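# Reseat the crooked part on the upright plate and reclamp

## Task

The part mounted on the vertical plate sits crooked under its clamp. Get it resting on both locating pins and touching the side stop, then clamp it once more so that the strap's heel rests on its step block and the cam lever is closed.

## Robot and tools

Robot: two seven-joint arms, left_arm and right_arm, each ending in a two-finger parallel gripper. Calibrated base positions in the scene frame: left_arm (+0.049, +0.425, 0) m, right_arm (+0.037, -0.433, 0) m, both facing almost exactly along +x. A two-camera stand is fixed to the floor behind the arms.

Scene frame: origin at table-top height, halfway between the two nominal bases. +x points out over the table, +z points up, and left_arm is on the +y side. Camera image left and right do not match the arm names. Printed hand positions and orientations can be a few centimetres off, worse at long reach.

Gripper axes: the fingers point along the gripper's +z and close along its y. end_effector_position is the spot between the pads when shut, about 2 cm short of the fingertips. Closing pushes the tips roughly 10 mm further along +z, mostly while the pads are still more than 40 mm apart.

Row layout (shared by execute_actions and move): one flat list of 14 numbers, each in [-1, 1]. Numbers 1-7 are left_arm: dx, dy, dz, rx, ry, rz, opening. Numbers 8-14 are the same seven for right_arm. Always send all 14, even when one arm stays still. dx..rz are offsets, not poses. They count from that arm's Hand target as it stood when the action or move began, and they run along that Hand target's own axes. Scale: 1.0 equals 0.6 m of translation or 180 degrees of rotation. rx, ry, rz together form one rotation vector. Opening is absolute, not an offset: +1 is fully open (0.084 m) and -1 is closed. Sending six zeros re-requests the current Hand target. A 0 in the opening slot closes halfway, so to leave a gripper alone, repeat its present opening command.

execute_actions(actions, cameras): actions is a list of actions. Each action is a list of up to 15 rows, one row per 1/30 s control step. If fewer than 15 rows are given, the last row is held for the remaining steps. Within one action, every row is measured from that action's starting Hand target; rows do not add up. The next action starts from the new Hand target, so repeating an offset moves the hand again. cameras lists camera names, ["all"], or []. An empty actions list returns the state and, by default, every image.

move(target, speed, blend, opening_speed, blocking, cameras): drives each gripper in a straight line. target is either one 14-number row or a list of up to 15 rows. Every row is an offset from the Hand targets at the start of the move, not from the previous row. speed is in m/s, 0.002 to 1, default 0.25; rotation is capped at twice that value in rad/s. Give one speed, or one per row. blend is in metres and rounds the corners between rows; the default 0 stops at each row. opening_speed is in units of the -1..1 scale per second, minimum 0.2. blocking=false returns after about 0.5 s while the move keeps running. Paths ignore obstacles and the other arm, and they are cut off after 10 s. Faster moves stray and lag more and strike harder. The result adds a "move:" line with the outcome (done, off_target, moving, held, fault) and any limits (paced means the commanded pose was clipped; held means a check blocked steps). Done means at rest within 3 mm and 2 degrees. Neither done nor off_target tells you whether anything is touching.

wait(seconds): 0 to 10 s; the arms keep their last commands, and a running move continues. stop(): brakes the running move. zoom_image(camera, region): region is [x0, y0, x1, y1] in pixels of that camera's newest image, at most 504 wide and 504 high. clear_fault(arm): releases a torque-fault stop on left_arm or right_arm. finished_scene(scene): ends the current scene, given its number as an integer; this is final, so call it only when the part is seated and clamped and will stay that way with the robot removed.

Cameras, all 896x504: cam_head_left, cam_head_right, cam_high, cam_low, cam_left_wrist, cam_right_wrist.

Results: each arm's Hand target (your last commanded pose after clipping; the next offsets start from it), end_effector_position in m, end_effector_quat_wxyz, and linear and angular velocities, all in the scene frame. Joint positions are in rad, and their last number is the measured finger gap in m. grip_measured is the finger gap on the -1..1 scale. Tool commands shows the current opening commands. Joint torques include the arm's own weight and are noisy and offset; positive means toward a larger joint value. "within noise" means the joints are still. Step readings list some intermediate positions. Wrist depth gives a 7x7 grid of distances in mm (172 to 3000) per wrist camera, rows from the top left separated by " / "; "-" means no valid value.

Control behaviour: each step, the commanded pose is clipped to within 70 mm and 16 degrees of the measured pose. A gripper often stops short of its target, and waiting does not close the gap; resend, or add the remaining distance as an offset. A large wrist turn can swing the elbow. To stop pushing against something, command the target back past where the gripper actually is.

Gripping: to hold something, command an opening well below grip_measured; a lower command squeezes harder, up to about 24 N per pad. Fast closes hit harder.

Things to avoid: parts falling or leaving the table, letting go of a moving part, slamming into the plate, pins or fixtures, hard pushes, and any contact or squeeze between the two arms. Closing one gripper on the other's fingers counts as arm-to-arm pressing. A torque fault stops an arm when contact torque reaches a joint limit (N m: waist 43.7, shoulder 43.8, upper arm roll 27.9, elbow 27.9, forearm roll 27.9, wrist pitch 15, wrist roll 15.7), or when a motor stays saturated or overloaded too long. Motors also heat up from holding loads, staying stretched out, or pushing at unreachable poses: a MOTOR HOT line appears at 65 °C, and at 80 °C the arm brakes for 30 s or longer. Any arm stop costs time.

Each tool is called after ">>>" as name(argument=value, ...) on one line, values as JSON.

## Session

>>> execute_actions(actions=[])

>>> zoom_image(camera="cam_head_right", region=[400, 150, 600, 320])

Scene clock: 0.00 s.
left_arm: end_effector_position=(+0.5236, +0.5287, +0.1925) grip_measured=+1.00 end_effector_quat_wxyz=(-0.165, +0.975, -0.091, +0.118) | right_arm: end_effector_position=(+0.4936, -0.1439, +0.3445) grip_measured=+1.00 end_effector_quat_wxyz=(+0.026, +0.727, +0.686, +0.005)
Joint positions: left_arm=[0.192 -0.096 -0.06 0.794 0.454 0.625 -0.014 0.084] | right_arm=[0.541 0.21 0.014 1.706 -0.053 1.478 -0.918 0.084]
Joint velocities: within noise
Joint torques (N m): no reading
Wrist depth (mm): cam_left_wrist=[492 455 420 387 359 337 317 / 479 445 410 379 352 331 312 / 465 434 399 369 344 323 306 / 455 424 390 362 337 318 301 / 445 415 383 355 332 311 296 / 430 403 375 349 325 306 289 / 421 395 366 339 318 301 286] | cam_right_wrist=[457 461 - - - 477 481 / 461 462 - - - 481 484 / 460 463 - - - 482 485 / 463 465 469 - - 484 486 / 463 468 471 475 478 485 488 / 464 470 473 478 481 486 491 / 467 471 474 479 484 486 493]
Hand target: left_arm +0.5236, +0.5287, +0.1925; -0.165, +0.975, -0.091, +0.118 | right_arm +0.4936, -0.1439, +0.3445; +0.026, +0.727, +0.686, +0.005
Tool commands: left_gripper/opening=+1.0 right_gripper/opening=+1.0

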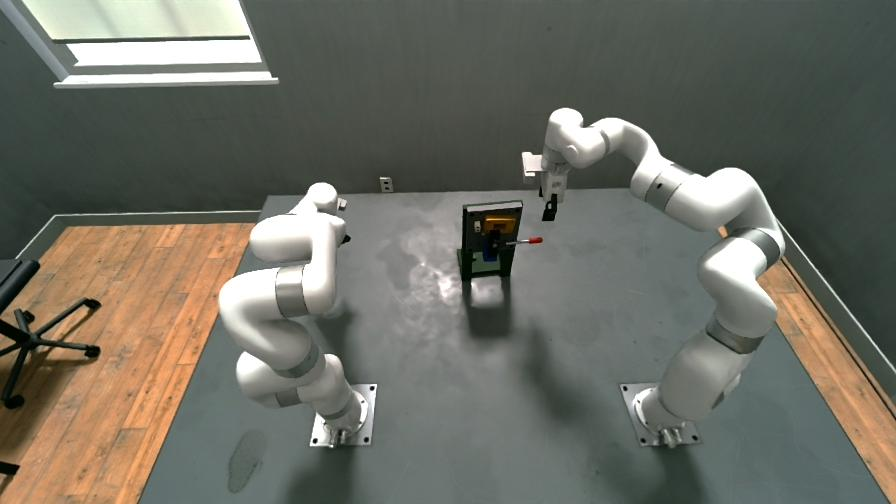

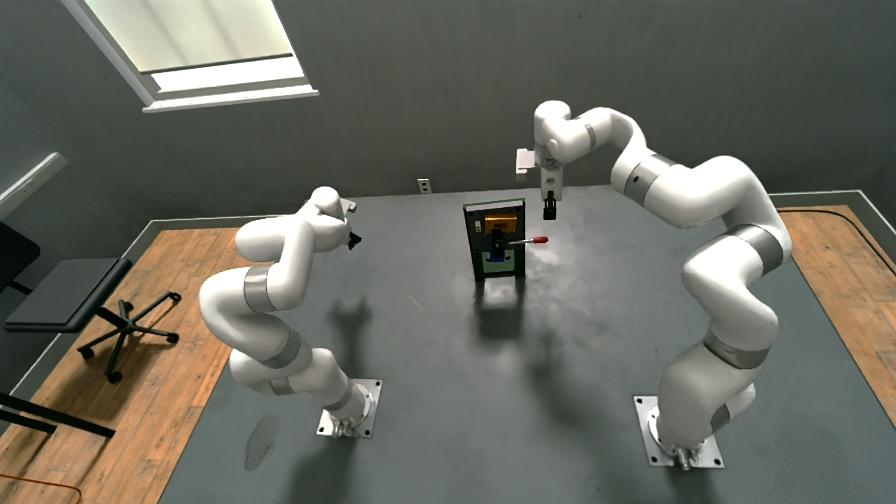

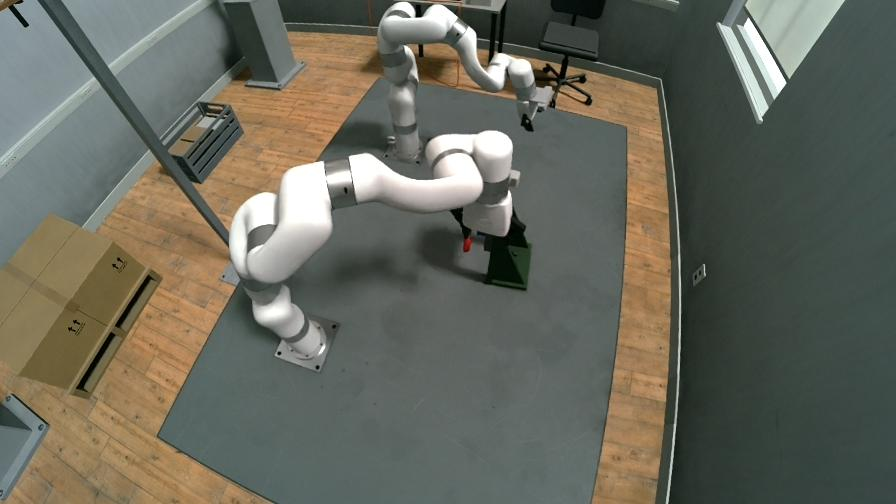

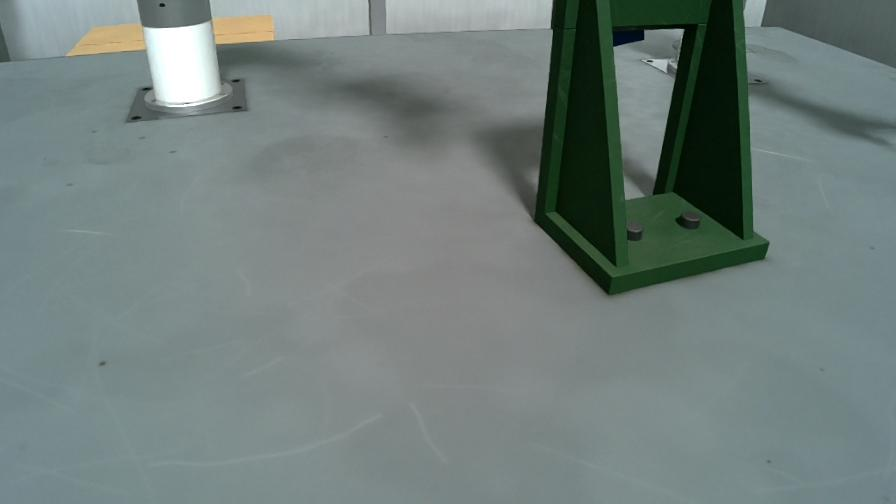

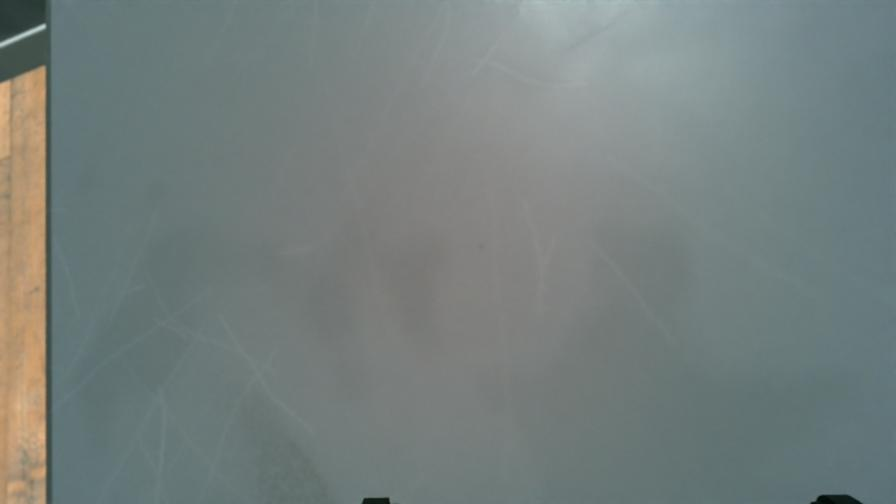

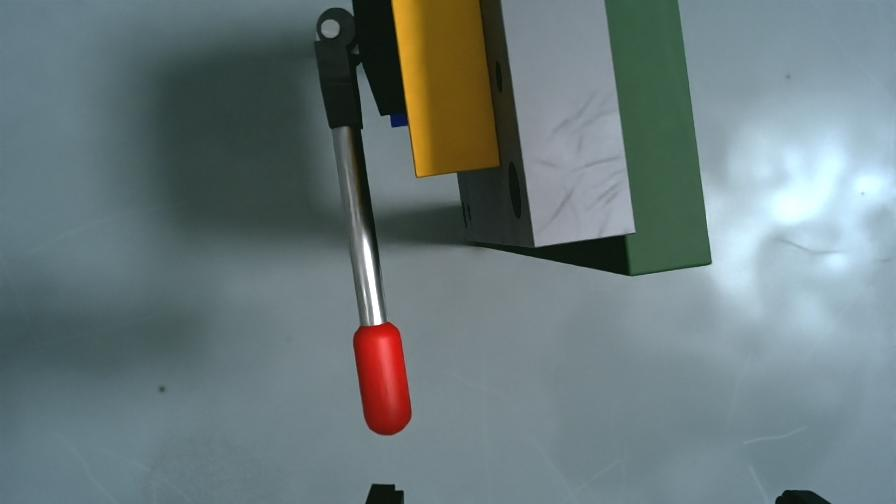

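Scaled by 2.520 from the camera's 896x504 image, which has a finer 1280x720 frame.

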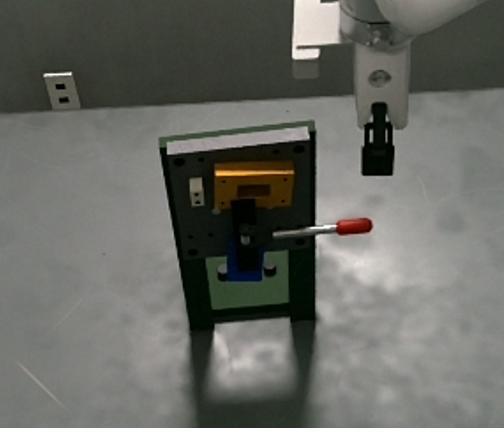

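>>> move(target=[-0.1813,0.9197,-0.27,0.0027,0.512,-0.1448,1,0,0,0,0,0,0,1], cameras=["cam_left_wrist","cam_head_left"])

Scene clock: 40.13 s.
left_arm: end_effector_position=(+0.3008, -0.0089, +0.1299) grip_measured=+1.00 end_effector_quat_wxyz=(-0.025, +0.587, +0.018, +0.809) | right_arm: end_effector_position=(+0.4936, -0.1439, +0.3445) grip_measured=+1.00 end_effector_quat_wxyz=(+0.026, +0.727, +0.686, +0.005)
Joint positions: left_arm=[0.42 -1.672 -1.964 1.033 0.457 0.845 -2.315 0.084] | right_arm=[0.541 0.21 0.014 1.706 -0.053 1.478 -0.918 0.084]
Joint torques (N m): left_arm=[9.69 10.72 19.2 -1.01 -3.94 3.38 1.08] | right_arm=[0.01 -37.96 -0.08 18.12 -0.02 -1.23 -0.11]
Wrist depth (mm): cam_left_wrist=[1694 1681 1661 1619 1607 429 328 / 1657 1615 - 350 351 415 1516 / 1585 1557 - 340 324 1468 1465 / 1526 1493 - 332 331 1417 1402 / 1477 1449 - 323 323 1372 1350 / 1422 1405 326 312 314 1327 1325 / 1391 1361 321 1325 321 1283 1288] | cam_right_wrist=[347 461 - - - 478 483 / 359 461 - - - 478 485 / 351 463 - - - 482 484 / 352 467 469 - - 483 485 / 464 467 472 476 480 484 489 / 466 468 472 477 481 486 491 / 467 472 474 479 485 489 494]
Hand target: left_arm +0.3008, -0.0089, +0.1299; -0.025, +0.587, +0.018, +0.809 | right_arm +0.4936, -0.1439, +0.3445; +0.026, +0.727, +0.686, +0.005
Off the commanded pose: left_arm 0.000 m, 0 deg | right_arm 0.000 m, 0 deg.
move: done
Images, in order (width x height): cam_head_left 896x504, cam_left_wrist 896x504.

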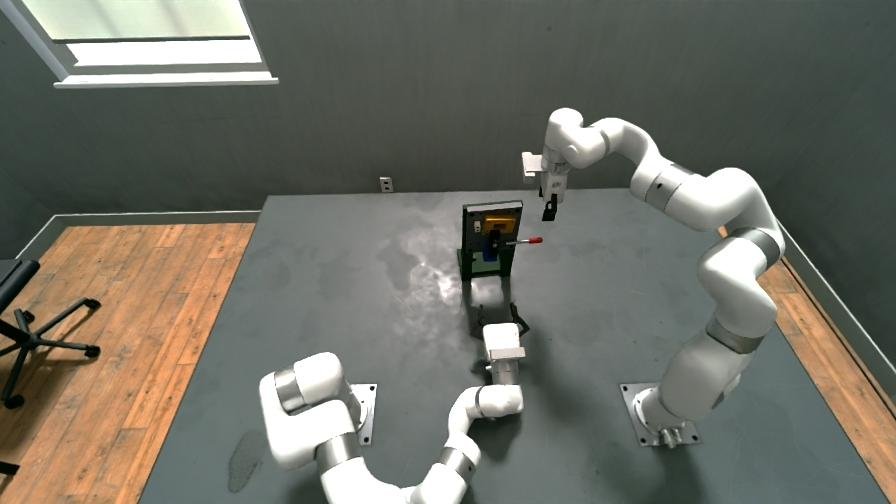

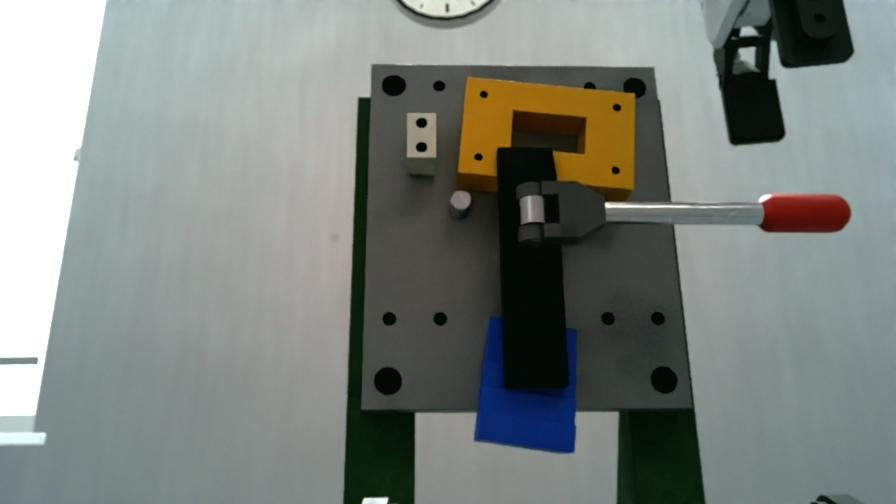

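>>> move(target=[[-0.0189,0.0035,0.14,-0.0117,0,0.0359,1,0.0283,-0.0825,-0.072,0.0150,-0.0206,0.9617,0.3],[-0.0189,0.0035,0.2448,-0.0117,0,0.0359,1,0.0342,-0.0920,0.1392,0.0150,-0.0206,0.9617,0.3]], speed=[0.3,0.08], cameras=["cam_left_wrist","cam_right_wrist","cam_head_right"])

>>> zoom_image(camera="cam_head_right", region=[430, 180, 570, 320])

Scene clock: 88.53 s.
left_arm: end_effector_position=(+0.4438, -0.0021, +0.1647) grip_measured=+1.00 end_effector_quat_wxyz=(-0.060, +0.588, -0.030, +0.806) | right_arm: end_effector_position=(+0.4434, -0.1228, +0.2580) grip_measured=+0.29 end_effector_quat_wxyz=(+0.000, +0.728, -0.685, +0.000)
Joint positions: left_arm=[0.732 -1.811 -1.785 1.031 0.613 0.462 -2.338 0.084] | right_arm=[0.777 0.12 -0.169 1.346 0.02 1.228 2.147 0.056]
Joint torques (N m): left_arm=[9.75 10.44 20.12 -2.87 4.24 1.1 -0.64] | right_arm=[4.84 -24.11 3.75 16.13 3.31 -1.95 -1.67]
Wrist depth (mm): cam_left_wrist=[1533 - 199 180 181 184 204 / 1487 - 194 178 - - - / 1431 - 188 187 - 191 1290 / 1383 - 182 183 - 185 1264 / 1325 - 177 177 - 179 1194 / 1288 - 173 174 - 174 1160 / - - - - - - 1141] | cam_right_wrist=[394 393 394 391 391 390 389 / 393 392 391 391 391 390 390 / 393 392 390 391 391 390 390 / 392 391 390 391 391 389 388 / 393 391 390 391 390 389 389 / 391 392 390 390 391 389 388 / 391 392 342 389 389 389 389]
Hand target: left_arm +0.4439, -0.0020, +0.1647; -0.060, +0.588, -0.030, +0.806 | right_arm +0.4434, -0.1228, +0.2580; +0.000, +0.728, -0.685, +0.000
Off the commanded pose: left_arm 0.000 m, 0 deg | right_arm 0.000 m, 0 deg.
move: done
Images, in order (width x height): cam_head_right 896x504, cam_left_wrist 896x504, cam_right_wrist 896x504.

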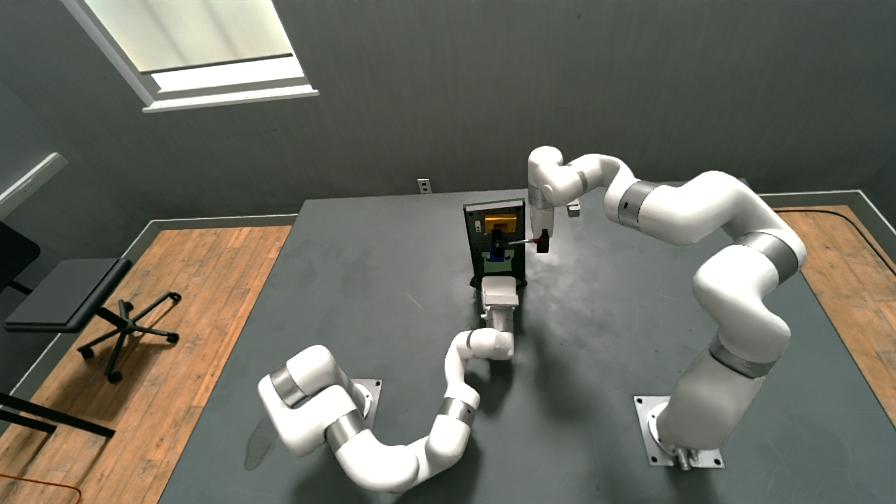

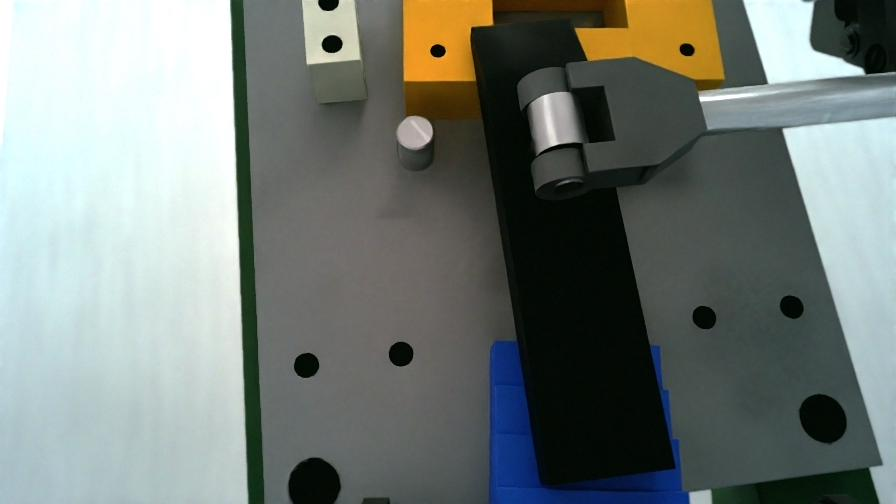

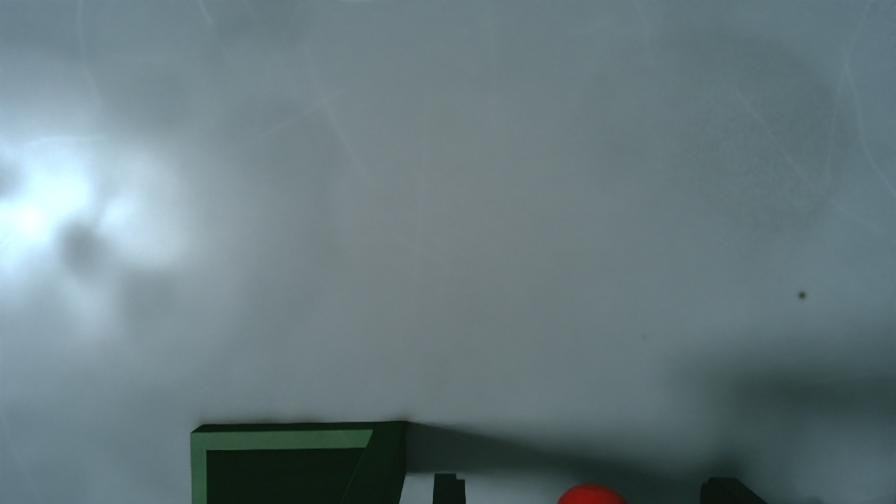

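Scaled by 3.600 from the camera's 896x504 image, which has a finer 1280x720 frame.

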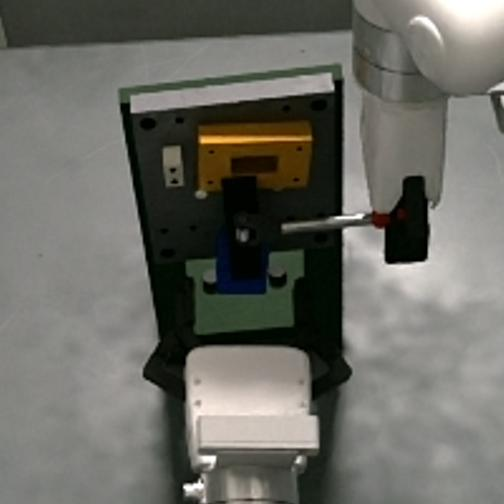

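>>> move(target=[0,-0.002,0,0,0,0,-0.3,0,0,0,0,0,0,-0.8], opening_speed=0.8)

>>> move(target=[[0,0,0,0,0,0,-0.35,-0.0067,0.0512,0,0,0,0.0833,-0.8],[0,0,0,0,0,0,-0.35,-0.0265,0.099,0,0,0,0.1667,-0.8]], speed=0.08)

>>> move(target=[[0,0,0,0,0,0,-0.35,-0.0067,0.0512,0,0,0,0.0833,-0.8],[0,0,0,0,0,0,-0.35,-0.0265,0.099,0,0,0,0.1667,-0.8]], speed=0.08, cameras=["cam_left_wrist","cam_head_right"])

Scene clock: 105.67 s.
left_arm: end_effector_position=(+0.4438, -0.0008, +0.1648) grip_measured=-0.09 end_effector_quat_wxyz=(-0.060, +0.588, -0.030, +0.806) | right_arm: end_effector_position=(+0.4433, -0.1228, +0.2580) grip_measured=-0.62 end_effector_quat_wxyz=(+0.000, +0.728, -0.685, +0.000)
Joint positions: left_arm=[0.73 -1.812 -1.786 1.026 0.614 0.46 -2.34 0.04] | right_arm=[0.777 0.12 -0.169 1.346 0.02 1.228 2.147 0.017]
Joint torques (N m): left_arm=[-5.35 11.62 21.94 5.79 4.18 -0.5 -0.67] | right_arm=[0.92 -24.13 -1.95 15.92 3.36 -1.11 0.6]
Wrist depth (mm): cam_left_wrist=[1523 - 194 180 181 184 - / 1483 - 193 185 - - - / 1434 - 187 188 - 191 1276 / 1372 - 182 182 - 185 1255 / 1325 - 176 177 - 179 1203 / 1283 - 173 173 - 174 1164 / 1241 - - - - - 1130] | cam_right_wrist=[393 392 392 392 391 391 389 / 393 393 391 391 390 391 389 / 393 391 392 391 389 390 388 / 393 391 391 390 390 389 388 / 394 391 391 390 390 388 388 / 392 392 390 389 391 388 387 / 391 391 315 391 389 388 387]
Hand target: left_arm +0.4438, -0.0009, +0.1648; -0.060, +0.588, -0.030, +0.806 | right_arm +0.4434, -0.1228, +0.2580; +0.000, +0.728, -0.685, +0.000
Off the commanded pose: left_arm 0.000 m, 0 deg | right_arm 0.000 m, 0 deg.
move: done

Scene clock: 109.73 s.
left_arm: end_effector_position=(+0.4438, -0.0009, +0.1648) grip_measured=-0.09 end_effector_quat_wxyz=(-0.060, +0.588, -0.030, +0.806) | right_arm: end_effector_position=(+0.3831, -0.1106, +0.2579) grip_measured=-0.62 end_effector_quat_wxyz=(+0.000, -0.526, +0.851, +0.000)
Joint positions: left_arm=[0.73 -1.812 -1.786 1.026 0.614 0.46 -2.34 0.04] | right_arm=[0.846 -0.01 -0.13 1.193 -0.002 1.203 2.786 0.017]
Joint torques (N m): left_arm=[9.98 15.71 22.22 6.02 2.08 -1.88 -0.56] | right_arm=[13.07 -33.6 18.92 21.61 1.54 -7.11 2.04]
Wrist depth (mm): cam_left_wrist=[1526 - 194 180 183 184 1372 / 1477 - 193 185 - 199 1343 / 1428 - 187 188 - 191 1292 / 1372 - 182 183 - 185 1262 / 1330 - 176 177 - 179 1205 / 1276 - 173 174 - 174 1158 / 1246 - - - - - 1134] | cam_right_wrist=[394 392 392 390 390 389 388 / 392 393 391 391 391 390 389 / 393 391 391 391 389 389 388 / 392 392 392 390 389 389 387 / 392 390 390 389 388 389 388 / 391 391 390 391 390 389 387 / 392 391 391 389 390 277 258]
Hand target: left_arm +0.4438, -0.0009, +0.1648; -0.060, +0.588, -0.030, +0.806 | right_arm +0.3831, -0.1105, +0.2580; +0.000, -0.526, +0.851, +0.000
Off the commanded pose: left_arm 0.000 m, 0 deg | right_arm 0.000 m, 0 deg.
move: done

Scene clock: 113.63 s.
left_arm: end_effector_position=(+0.4438, -0.0009, +0.1648) grip_measured=-0.09 end_effector_quat_wxyz=(-0.060, +0.588, -0.030, +0.806) | right_arm: end_effector_position=(+0.3371, -0.0697, +0.2579) grip_measured=-0.62 end_effector_quat_wxyz=(+0.000, -0.288, +0.958, +0.000)
Joint positions: left_arm=[0.73 -1.812 -1.786 1.026 0.614 0.46 -2.34 0.04] | right_arm=[0.905 -0.016 -0.059 1.186 -0.002 1.201 3.44 0.017]
Joint torques (N m): left_arm=[-10.39 14.31 18.71 -12.11 -1.17 4.24 -0.22] | right_arm=[3.06 -26.83 0.46 28.15 -1.05 -2.41 1.92]
Wrist depth (mm): cam_left_wrist=[1539 - 199 180 - 209 1383 / 1474 - 193 177 - 198 1356 / 1431 - 187 188 - 192 1302 / 1369 - 181 183 - 185 1250 / 1322 - 177 177 - 179 1207 / 1276 - 173 173 - 174 1166 / 1244 - - - - - 1139] | cam_right_wrist=[392 391 391 390 389 389 389 / 391 391 390 390 389 387 388 / 391 390 390 389 389 388 252 / 391 392 390 390 389 273 241 / 392 392 390 389 388 259 252 / 391 391 390 390 389 247 387 / 391 391 390 390 244 241 388]
Hand target: left_arm +0.4438, -0.0009, +0.1648; -0.060, +0.588, -0.030, +0.806 | right_arm +0.3371, -0.0698, +0.2579; +0.000, -0.288, +0.958, +0.000
Off the commanded pose: left_arm 0.000 m, 0 deg | right_arm 0.000 m, 0 deg.
move: done
Images, in order (width x height): cam_head_right 896x504, cam_left_wrist 896x504.

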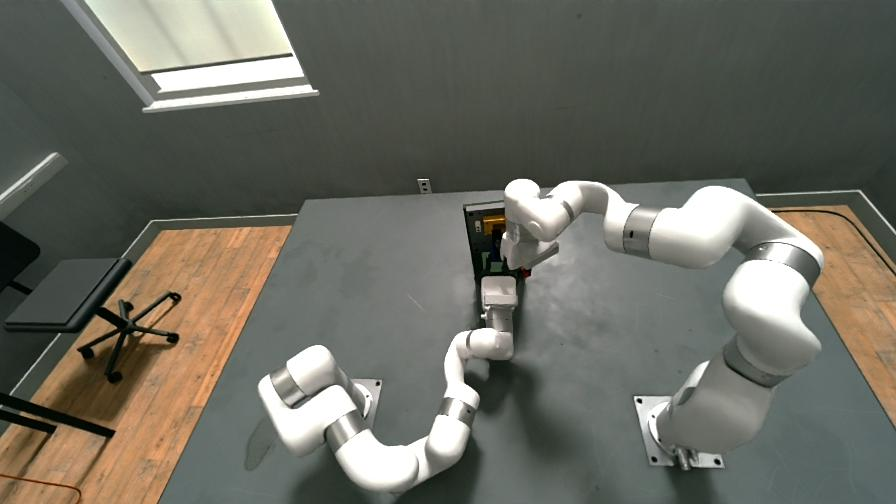

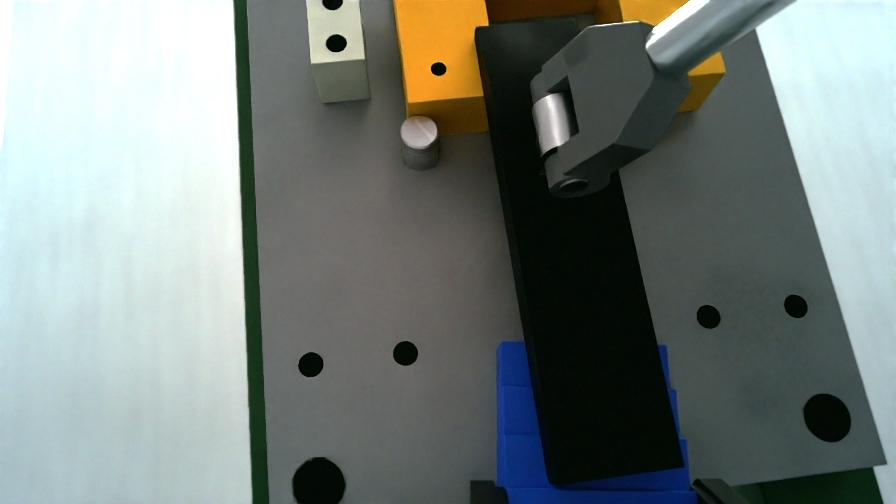

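>>> move(target=[[0,0,0,0,0,0,-0.3,0,0,0,0,0,0,-0.3],[0,0,0,0,0,0,-0.3,0,0,-0.15,0,0,0,-0.3],[0,0,0,0,0,0,-0.3,-0.1523,-0.1458,-0.15,0,0,0.1667,-1],[0,0,0,0,0,0,-0.3,-0.1523,-0.1458,-0.07,0,0,0.1667,-1]], speed=0.12)

>>> move(target=[0,0,0,0,0,0,-0.3,0,0.055,0,0,0,0,-1], speed=0.04, cameras=["cam_left_wrist"])

Scene clock: 130.63 s.
left_arm: end_effector_position=(+0.4438, -0.0009, +0.1648) grip_measured=-0.09 end_effector_quat_wxyz=(-0.060, +0.588, -0.030, +0.806) | right_arm: end_effector_position=(+0.4617, -0.0922, +0.3012) grip_measured=-1.00 end_effector_quat_wxyz=(+0.001, -0.030, +1.000, +0.001)
Joint positions: left_arm=[0.73 -1.812 -1.786 1.026 0.614 0.46 -2.34 0.04] | right_arm=[0.793 0.23 -0.176 1.609 0.04 1.38 3.731 0]
Joint torques (N m): left_arm=[-10.18 14.96 20.74 -12.11 -0.44 3.12 -0.43] | right_arm=[5.25 11.64 4.31 -9 -2.85 -1.39 0.97]
Wrist depth (mm): cam_left_wrist=[1519 - 199 180 - 206 194 / 1471 - 193 177 - 197 1345 / 1422 - 187 188 - 192 1300 / 1375 - 182 182 - 185 1257 / 1335 - 177 177 - 179 1192 / 1285 - 173 172 - 174 1166 / 1248 - - - - - 1136] | cam_right_wrist=[436 435 434 436 432 288 434 / 437 435 434 436 - 282 435 / 437 436 435 436 435 273 434 / 436 436 435 436 322 275 269 / 437 436 437 435 434 274 435 / 437 436 436 435 435 255 213 / 437 435 435 437 251 228 209]
Hand target: left_arm +0.4438, -0.0009, +0.1648; -0.060, +0.588, -0.030, +0.806 | right_arm +0.4615, -0.0924, +0.3000; +0.000, -0.030, +1.000, +0.000
Off the commanded pose: left_arm 0.000 m, 0 deg | right_arm 0.001 m, 0 deg.
move: done

Scene clock: 131.83 s.
left_arm: end_effector_position=(+0.4438, -0.0009, +0.1648) grip_measured=-0.09 end_effector_quat_wxyz=(-0.060, +0.588, -0.030, +0.806) | right_arm: end_effector_position=(+0.4594, -0.0595, +0.3016) grip_measured=-1.00 end_effector_quat_wxyz=(+0.001, -0.030, +1.000, +0.001)
Joint positions: left_arm=[0.73 -1.812 -1.786 1.026 0.614 0.46 -2.34 0.04] | right_arm=[0.817 0.303 -0.157 1.71 0.047 1.408 3.775 0]
Joint torques (N m): left_arm=[-10.1 15.15 20.74 -12.08 -0.48 3.1 -0.48] | right_arm=[13.06 19.69 18.24 -1.41 7.24 0.22 0.69]
Wrist depth (mm): cam_left_wrist=[1526 - 181 179 - 189 1380 / 1483 - 193 176 - 199 1358 / 1420 - 187 188 - 192 1310 / 1372 - 182 183 - 185 1260 / 1325 - 176 177 - 179 1199 / 1273 - 173 173 - 174 1164 / 1244 - - - - - 1141] | cam_right_wrist=[435 435 435 - 300 292 435 / 437 437 435 434 286 284 434 / 436 436 436 436 277 273 436 / 436 436 437 437 288 268 435 / 437 437 435 436 435 270 435 / 437 439 437 437 432 235 437 / 438 437 437 436 246 208 437]
Hand target: left_arm +0.4438, -0.0009, +0.1648; -0.060, +0.588, -0.030, +0.806 | right_arm +0.4595, -0.0594, +0.3000; +0.000, -0.030, +1.000, +0.000
Off the commanded pose: left_arm 0.000 m, 0 deg | right_arm 0.002 m, 0 deg.
move: done
Images, in order (width x height): cam_left_wrist 896x504.

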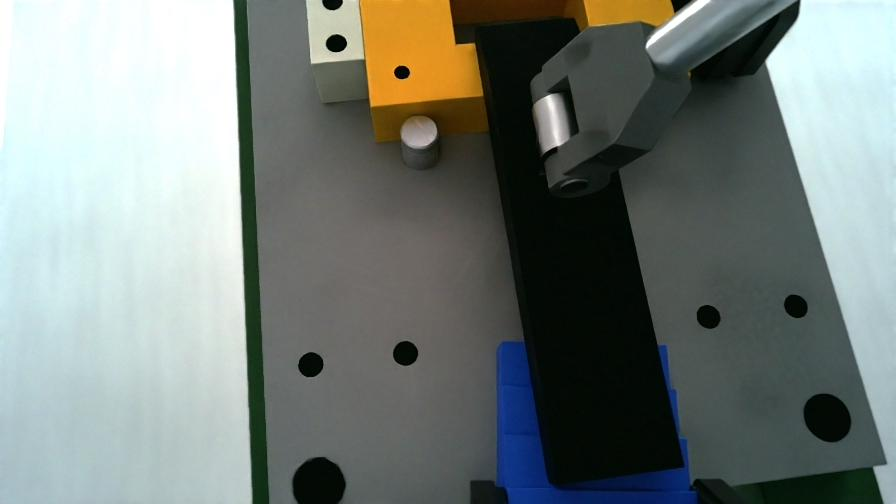

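>>> move(target=[[0,0,0,0,0,0,-0.3,0,0.004,0,0,0,0,-1],[0,0,0,0,0,0,-0.3,0,-0.04,0,0,0,0,-1],[0,0,0,0,0,0,-0.3,0,-0.04,-0.13,0,0,0,-1],[0,0,0,0,0,0,-0.3,0,0.085,-0.13,0,0,0,-1],[0,0,0,0,0,0,-0.3,0,0.085,-0.0715,0,0,0,-1],[0.001,0.0075,0.0003,0.0117,0,-0.0359,-0.3,0,0.085,-0.0715,0,0,0,-1]], speed=[0.03,0.08,0.15,0.15,0.04,0.03])

>>> move(target=[[0,0,0,0,0,0,-0.3,0,0,-0.06,0,0,0,-1],[0,0,0,0,0,0,-0.3,0,-0.125,-0.06,0,0,0,-1]], cameras=["cam_left_wrist","cam_head_left"])

Scene clock: 145.57 s.
left_arm: end_effector_position=(+0.4438, -0.0009, +0.1648) grip_measured=-0.09 end_effector_quat_wxyz=(-0.060, +0.588, -0.030, +0.806) | right_arm: end_effector_position=(+0.4640, -0.0561, +0.3203) grip_measured=-1.00 end_effector_quat_wxyz=(+0.015, -0.034, +0.999, +0.013)
Joint positions: left_arm=[0.73 -1.812 -1.786 1.026 0.614 0.46 -2.34 0.04] | right_arm=[0.815 0.294 -0.157 1.742 0.047 1.411 3.768 0]
Joint torques (N m): left_arm=[-8.96 14.9 20.72 -11.97 -0.87 3.11 -0.54] | right_arm=[-3.12 -45.9 -10.26 41.06 -1.25 -8.87 -0.09]
Wrist depth (mm): cam_left_wrist=[1529 - 181 180 - 208 1397 / 1487 - 193 176 - 199 1348 / 1431 - 187 188 - 192 1288 / 1366 - 182 183 - 185 1248 / 1325 - 176 177 - 179 1203 / 1288 - 173 173 - 174 1164 / 1246 - - - - - 1143] | cam_right_wrist=[440 442 444 445 303 323 449 / 442 443 446 446 296 301 450 / 445 445 447 447 290 287 452 / 444 446 447 449 301 284 452 / 448 447 449 450 450 280 453 / 448 448 451 451 274 198 456 / 449 450 452 257 236 - 456]
Hand target: left_arm +0.4438, -0.0009, +0.1648; -0.060, +0.588, -0.030, +0.806 (not the last commanded pose) | right_arm +0.4640, -0.0561, +0.3203; +0.015, -0.034, +0.999, +0.013 (not the last commanded pose)
Tool commands: left_gripper/opening=-0.3 right_gripper/opening=-1.0
Off the commanded pose: left_arm 0.005 m, 7 deg | right_arm 0.053 m, 2 deg.
TORQUE FAULT: the external load on joint 4 (elbow) of the right arm reached its load limit, and that arm stopped. The contact can be on any part of that arm beyond that joint, not only on its tool. A torque fault puts only its own arm into a fault stop. That arm's remaining commands of this call were not run. The hold on joint 4 (elbow) of that arm was moved back by the arm itself, up to 3 degrees, as the stop began. That arm is still stopped at the end of this call. While its stop runs, that arm, its gripper or tool too, takes no new command.
CLEAR FAULT: the right arm stays stopped (state 4) until you call clear_fault(arm="right_arm").
End effector pose when the fault began: right_arm: position (+0.4595, -0.0625, +0.3011), quat_wxyz (+0.002, -0.031, +1.000, +0.002)
Joint positions when the fault began: right_arm=[0.815 0.294 -0.158 1.695 0.047 1.4 3.769 0]
move: fault (right_arm), off_target (left_arm); path passed 1 of 6 targets

not run: an earlier result of this reply reported a stop or a fault. Calls in your next reply go to the robot.

>>> clear_fault(arm="right_arm", cameras=["cam_left_wrist","cam_head_left","cam_head_right","cam_right_wrist","cam_high"])

>>> zoom_image(camera="cam_head_left", region=[430, 150, 570, 290])

>>> zoom_image(camera="cam_high", region=[400, 100, 560, 260])

Scene clock: 153.60 s.
left_arm: end_effector_position=(+0.4438, -0.0009, +0.1648) grip_measured=-0.09 end_effector_quat_wxyz=(-0.060, +0.588, -0.030, +0.806) | right_arm: end_effector_position=(+0.4640, -0.0561, +0.3203) grip_measured=-1.00 end_effector_quat_wxyz=(+0.015, -0.034, +0.999, +0.013)
Joint positions: left_arm=[0.73 -1.812 -1.786 1.026 0.614 0.46 -2.34 0.04] | right_arm=[0.815 0.294 -0.157 1.742 0.047 1.411 3.768 0]
Joint torques (N m): left_arm=[-7.19 15.01 20.63 -12.03 -1.25 3.1 -0.51] | right_arm=[-3.09 -45.94 -10.22 41.08 -1.18 -9.04 -0.08]
Wrist depth (mm): cam_left_wrist=[1536 - 181 180 - 208 1391 / 1471 - 193 176 - 199 1350 / 1414 - 187 188 - 192 1300 / 1386 - 182 182 - 185 1246 / 1327 - 177 177 - 179 1199 / 1283 - 173 173 - 174 1166 / 1246 - - - - - 1138] | cam_right_wrist=[440 442 444 446 303 323 450 / 442 444 444 446 296 300 450 / 444 445 446 446 290 288 452 / 445 445 446 449 302 284 453 / 445 447 448 448 451 280 454 / 447 447 450 451 274 197 455 / 448 449 452 258 236 - 457]
Hand target: left_arm +0.4438, -0.0009, +0.1648; -0.060, +0.588, -0.030, +0.806 (not the last commanded pose) | right_arm +0.4640, -0.0561, +0.3203; +0.015, -0.034, +0.999, +0.013 (not the last commanded pose)
Tool commands: left_gripper/opening=-0.3 right_gripper/opening=-1.0
Off the commanded pose: left_arm 0.005 m, 7 deg | right_arm 0.053 m, 2 deg.
TORQUE FAULT, CONTINUED: the right arm's stop, for the torque fault of joint 4 (elbow) that an earlier result reported, is over. The call counts as one of the actions that you can send in this scene. The hold on joint 4 (elbow) of that arm was moved back by the arm itself, up to 3 degrees, as the stop began. That arm's target is now where it stood when the stop ended, not its last command. That arm's gripper keeps its grip as last carried out, and that arm accepts commands again: back off and push less far.
CLEAR FAULT: your call cleared the right arm's torque fault. If a joint's load stays at its limit, that arm stops again at once.
Images, in order (width x height): cam_head_left 896x504, cam_head_right 896x504, cam_high 896x504, cam_left_wrist 896x504, cam_right_wrist 896x504.

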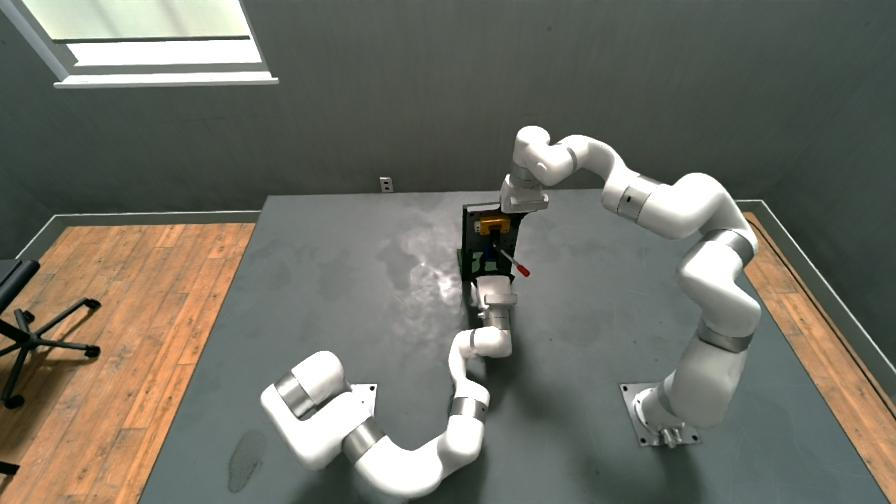

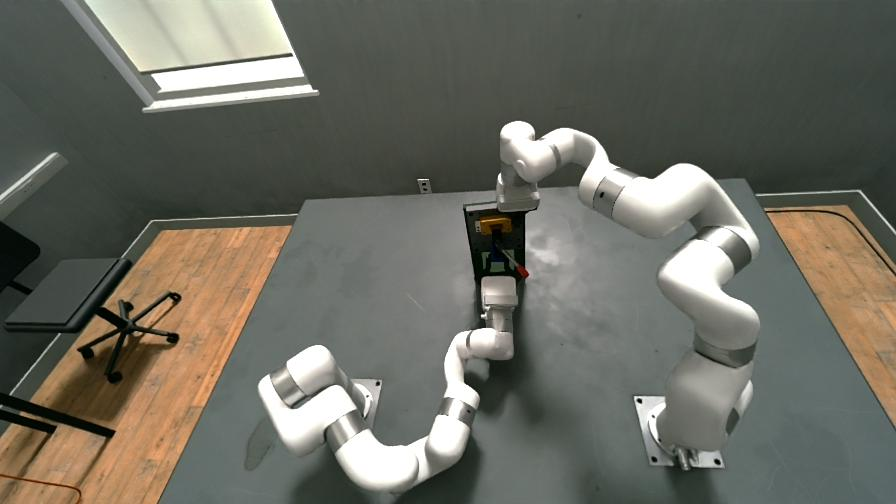

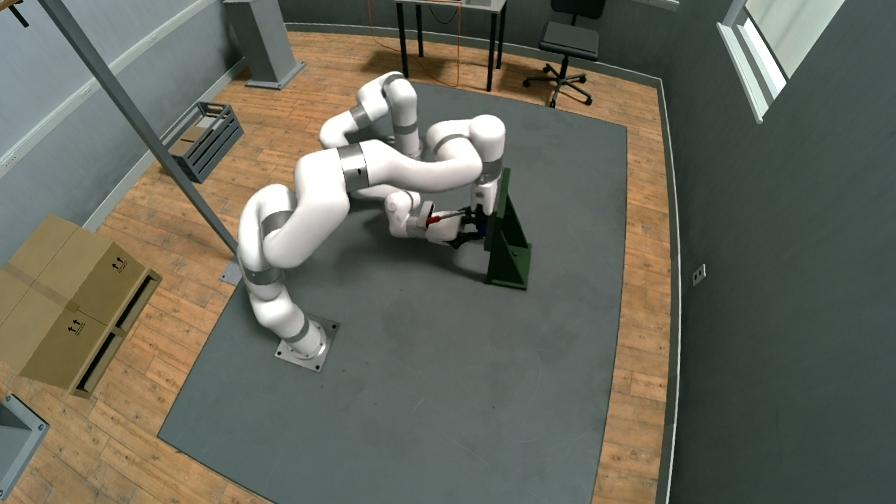

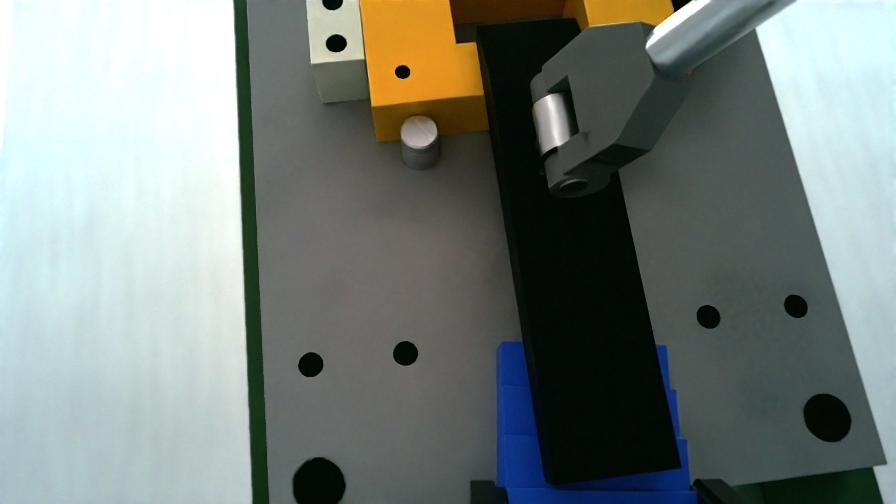

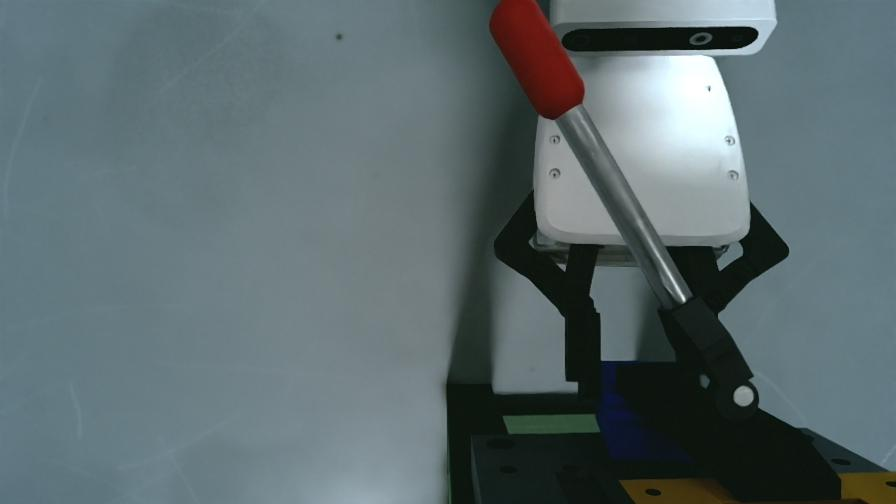

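Scaled by 3.600 from the camera's 896x504 image, which has a finer 1280x720 frame.

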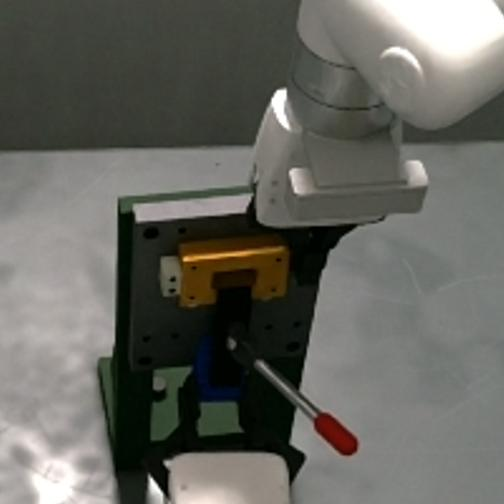

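Scaled by 3.150 from the camera's 896x504 image, which has a finer 1280x720 frame.

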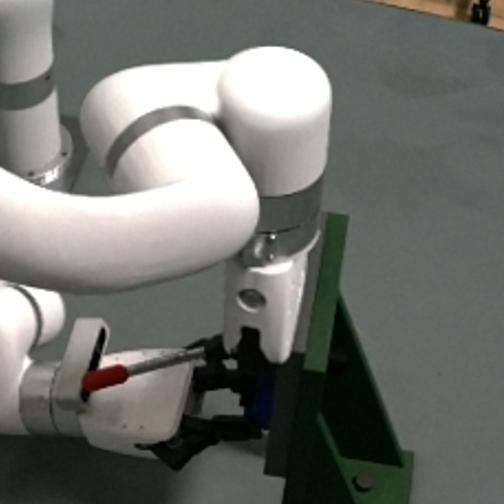

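>>> move(target=[[0,0,0,0,0,0,-0.3,0.02,0,-0.01,0,0,0,-1],[0,0,0,0,0,0,-0.3,0.06,0,-0.12,0,0,0,-1],[0.001,0.0075,0.0003,0.0117,0,-0.0359,-0.3,0.06,0,-0.12,0,0,0,-1]], speed=[0.04,0.1,0.03], cameras=["cam_left_wrist","cam_head_left"])

>>> zoom_image(camera="cam_head_left", region=[430, 180, 570, 320])

Scene clock: 174.07 s.
left_arm: end_effector_position=(+0.4440, -0.0054, +0.1649) grip_measured=-0.09 end_effector_quat_wxyz=(-0.025, +0.587, +0.018, +0.809) | right_arm: end_effector_position=(+0.4259, -0.0604, +0.3911) grip_measured=-1.00 end_effector_quat_wxyz=(+0.015, -0.034, +0.999, +0.013)
Joint positions: left_arm=[0.749 -1.806 -1.787 1.069 0.553 0.513 -2.391 0.04] | right_arm=[0.847 0.223 -0.143 1.852 0.031 1.591 3.819 0]
Joint torques (N m): left_arm=[10.1 17.3 17.94 -3.57 -4.75 4.45 -0.67] | right_arm=[4.76 -26.01 3.75 19.88 -1.83 -0.22 1.25]
Wrist depth (mm): cam_left_wrist=[1536 - 199 179 - - 1388 / 1490 - 194 180 - 197 1353 / 1437 - 187 188 - 191 1295 / 1377 - 182 183 - 185 1250 / 1337 - 177 177 - 179 182 / 1278 - - 174 - 174 1174 / - - - - - - 1147] | cam_right_wrist=[510 512 514 516 386 384 521 / 511 514 515 516 379 522 525 / 513 519 517 518 373 524 525 / 516 519 521 519 360 523 528 / 516 517 522 522 357 527 528 / 518 521 522 526 354 527 530 / 521 524 525 420 305 266 533]
Hand target: left_arm +0.4440, -0.0054, +0.1649; -0.025, +0.587, +0.018, +0.809 | right_arm +0.4259, -0.0604, +0.3911; +0.015, -0.034, +0.999, +0.013
Off the commanded pose: left_arm 0.000 m, 0 deg | right_arm 0.000 m, 0 deg.
move: done
Images, in order (width x height): cam_head_left 896x504, cam_left_wrist 896x504.

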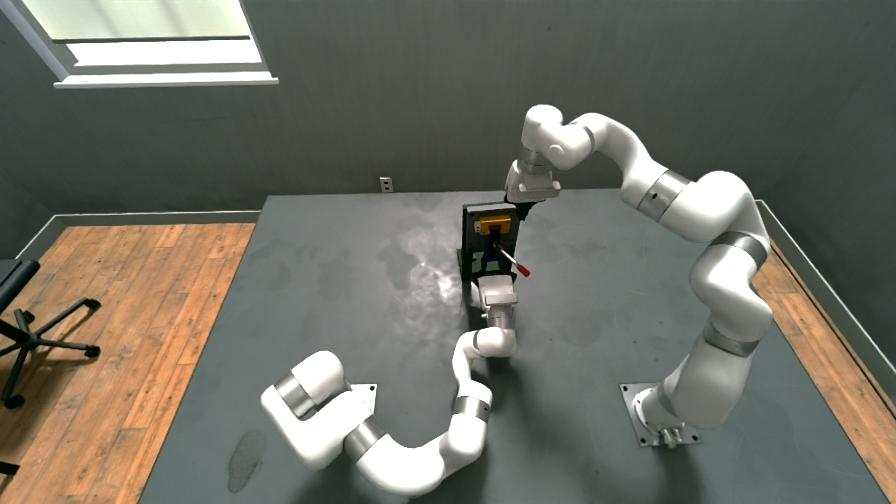

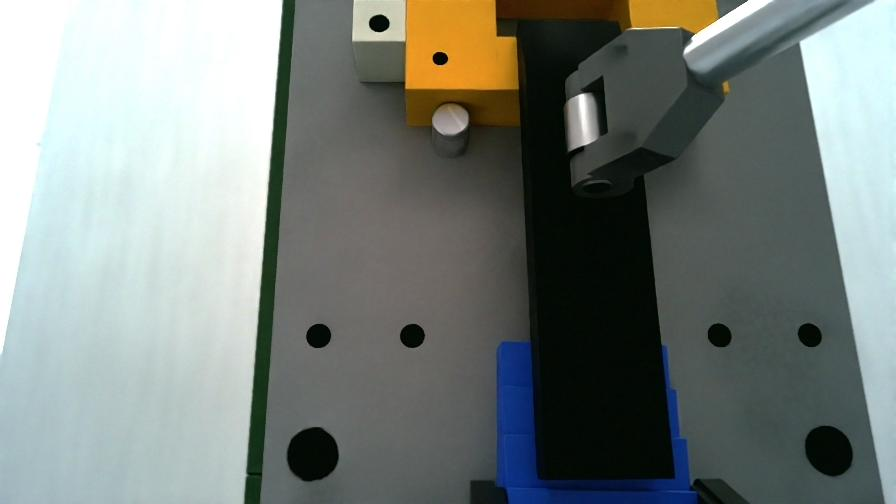

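Scaled by 3.600 from the camera's 896x504 image, which has a finer 1280x720 frame.

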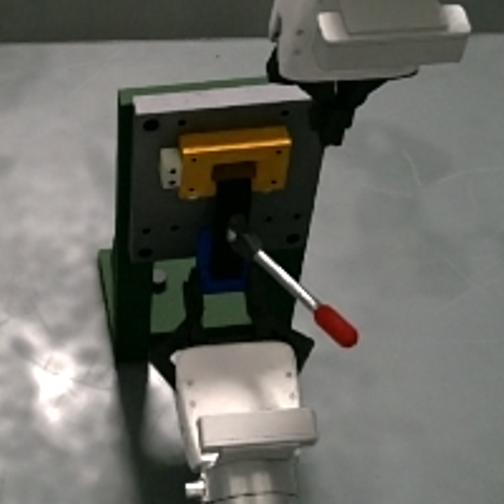

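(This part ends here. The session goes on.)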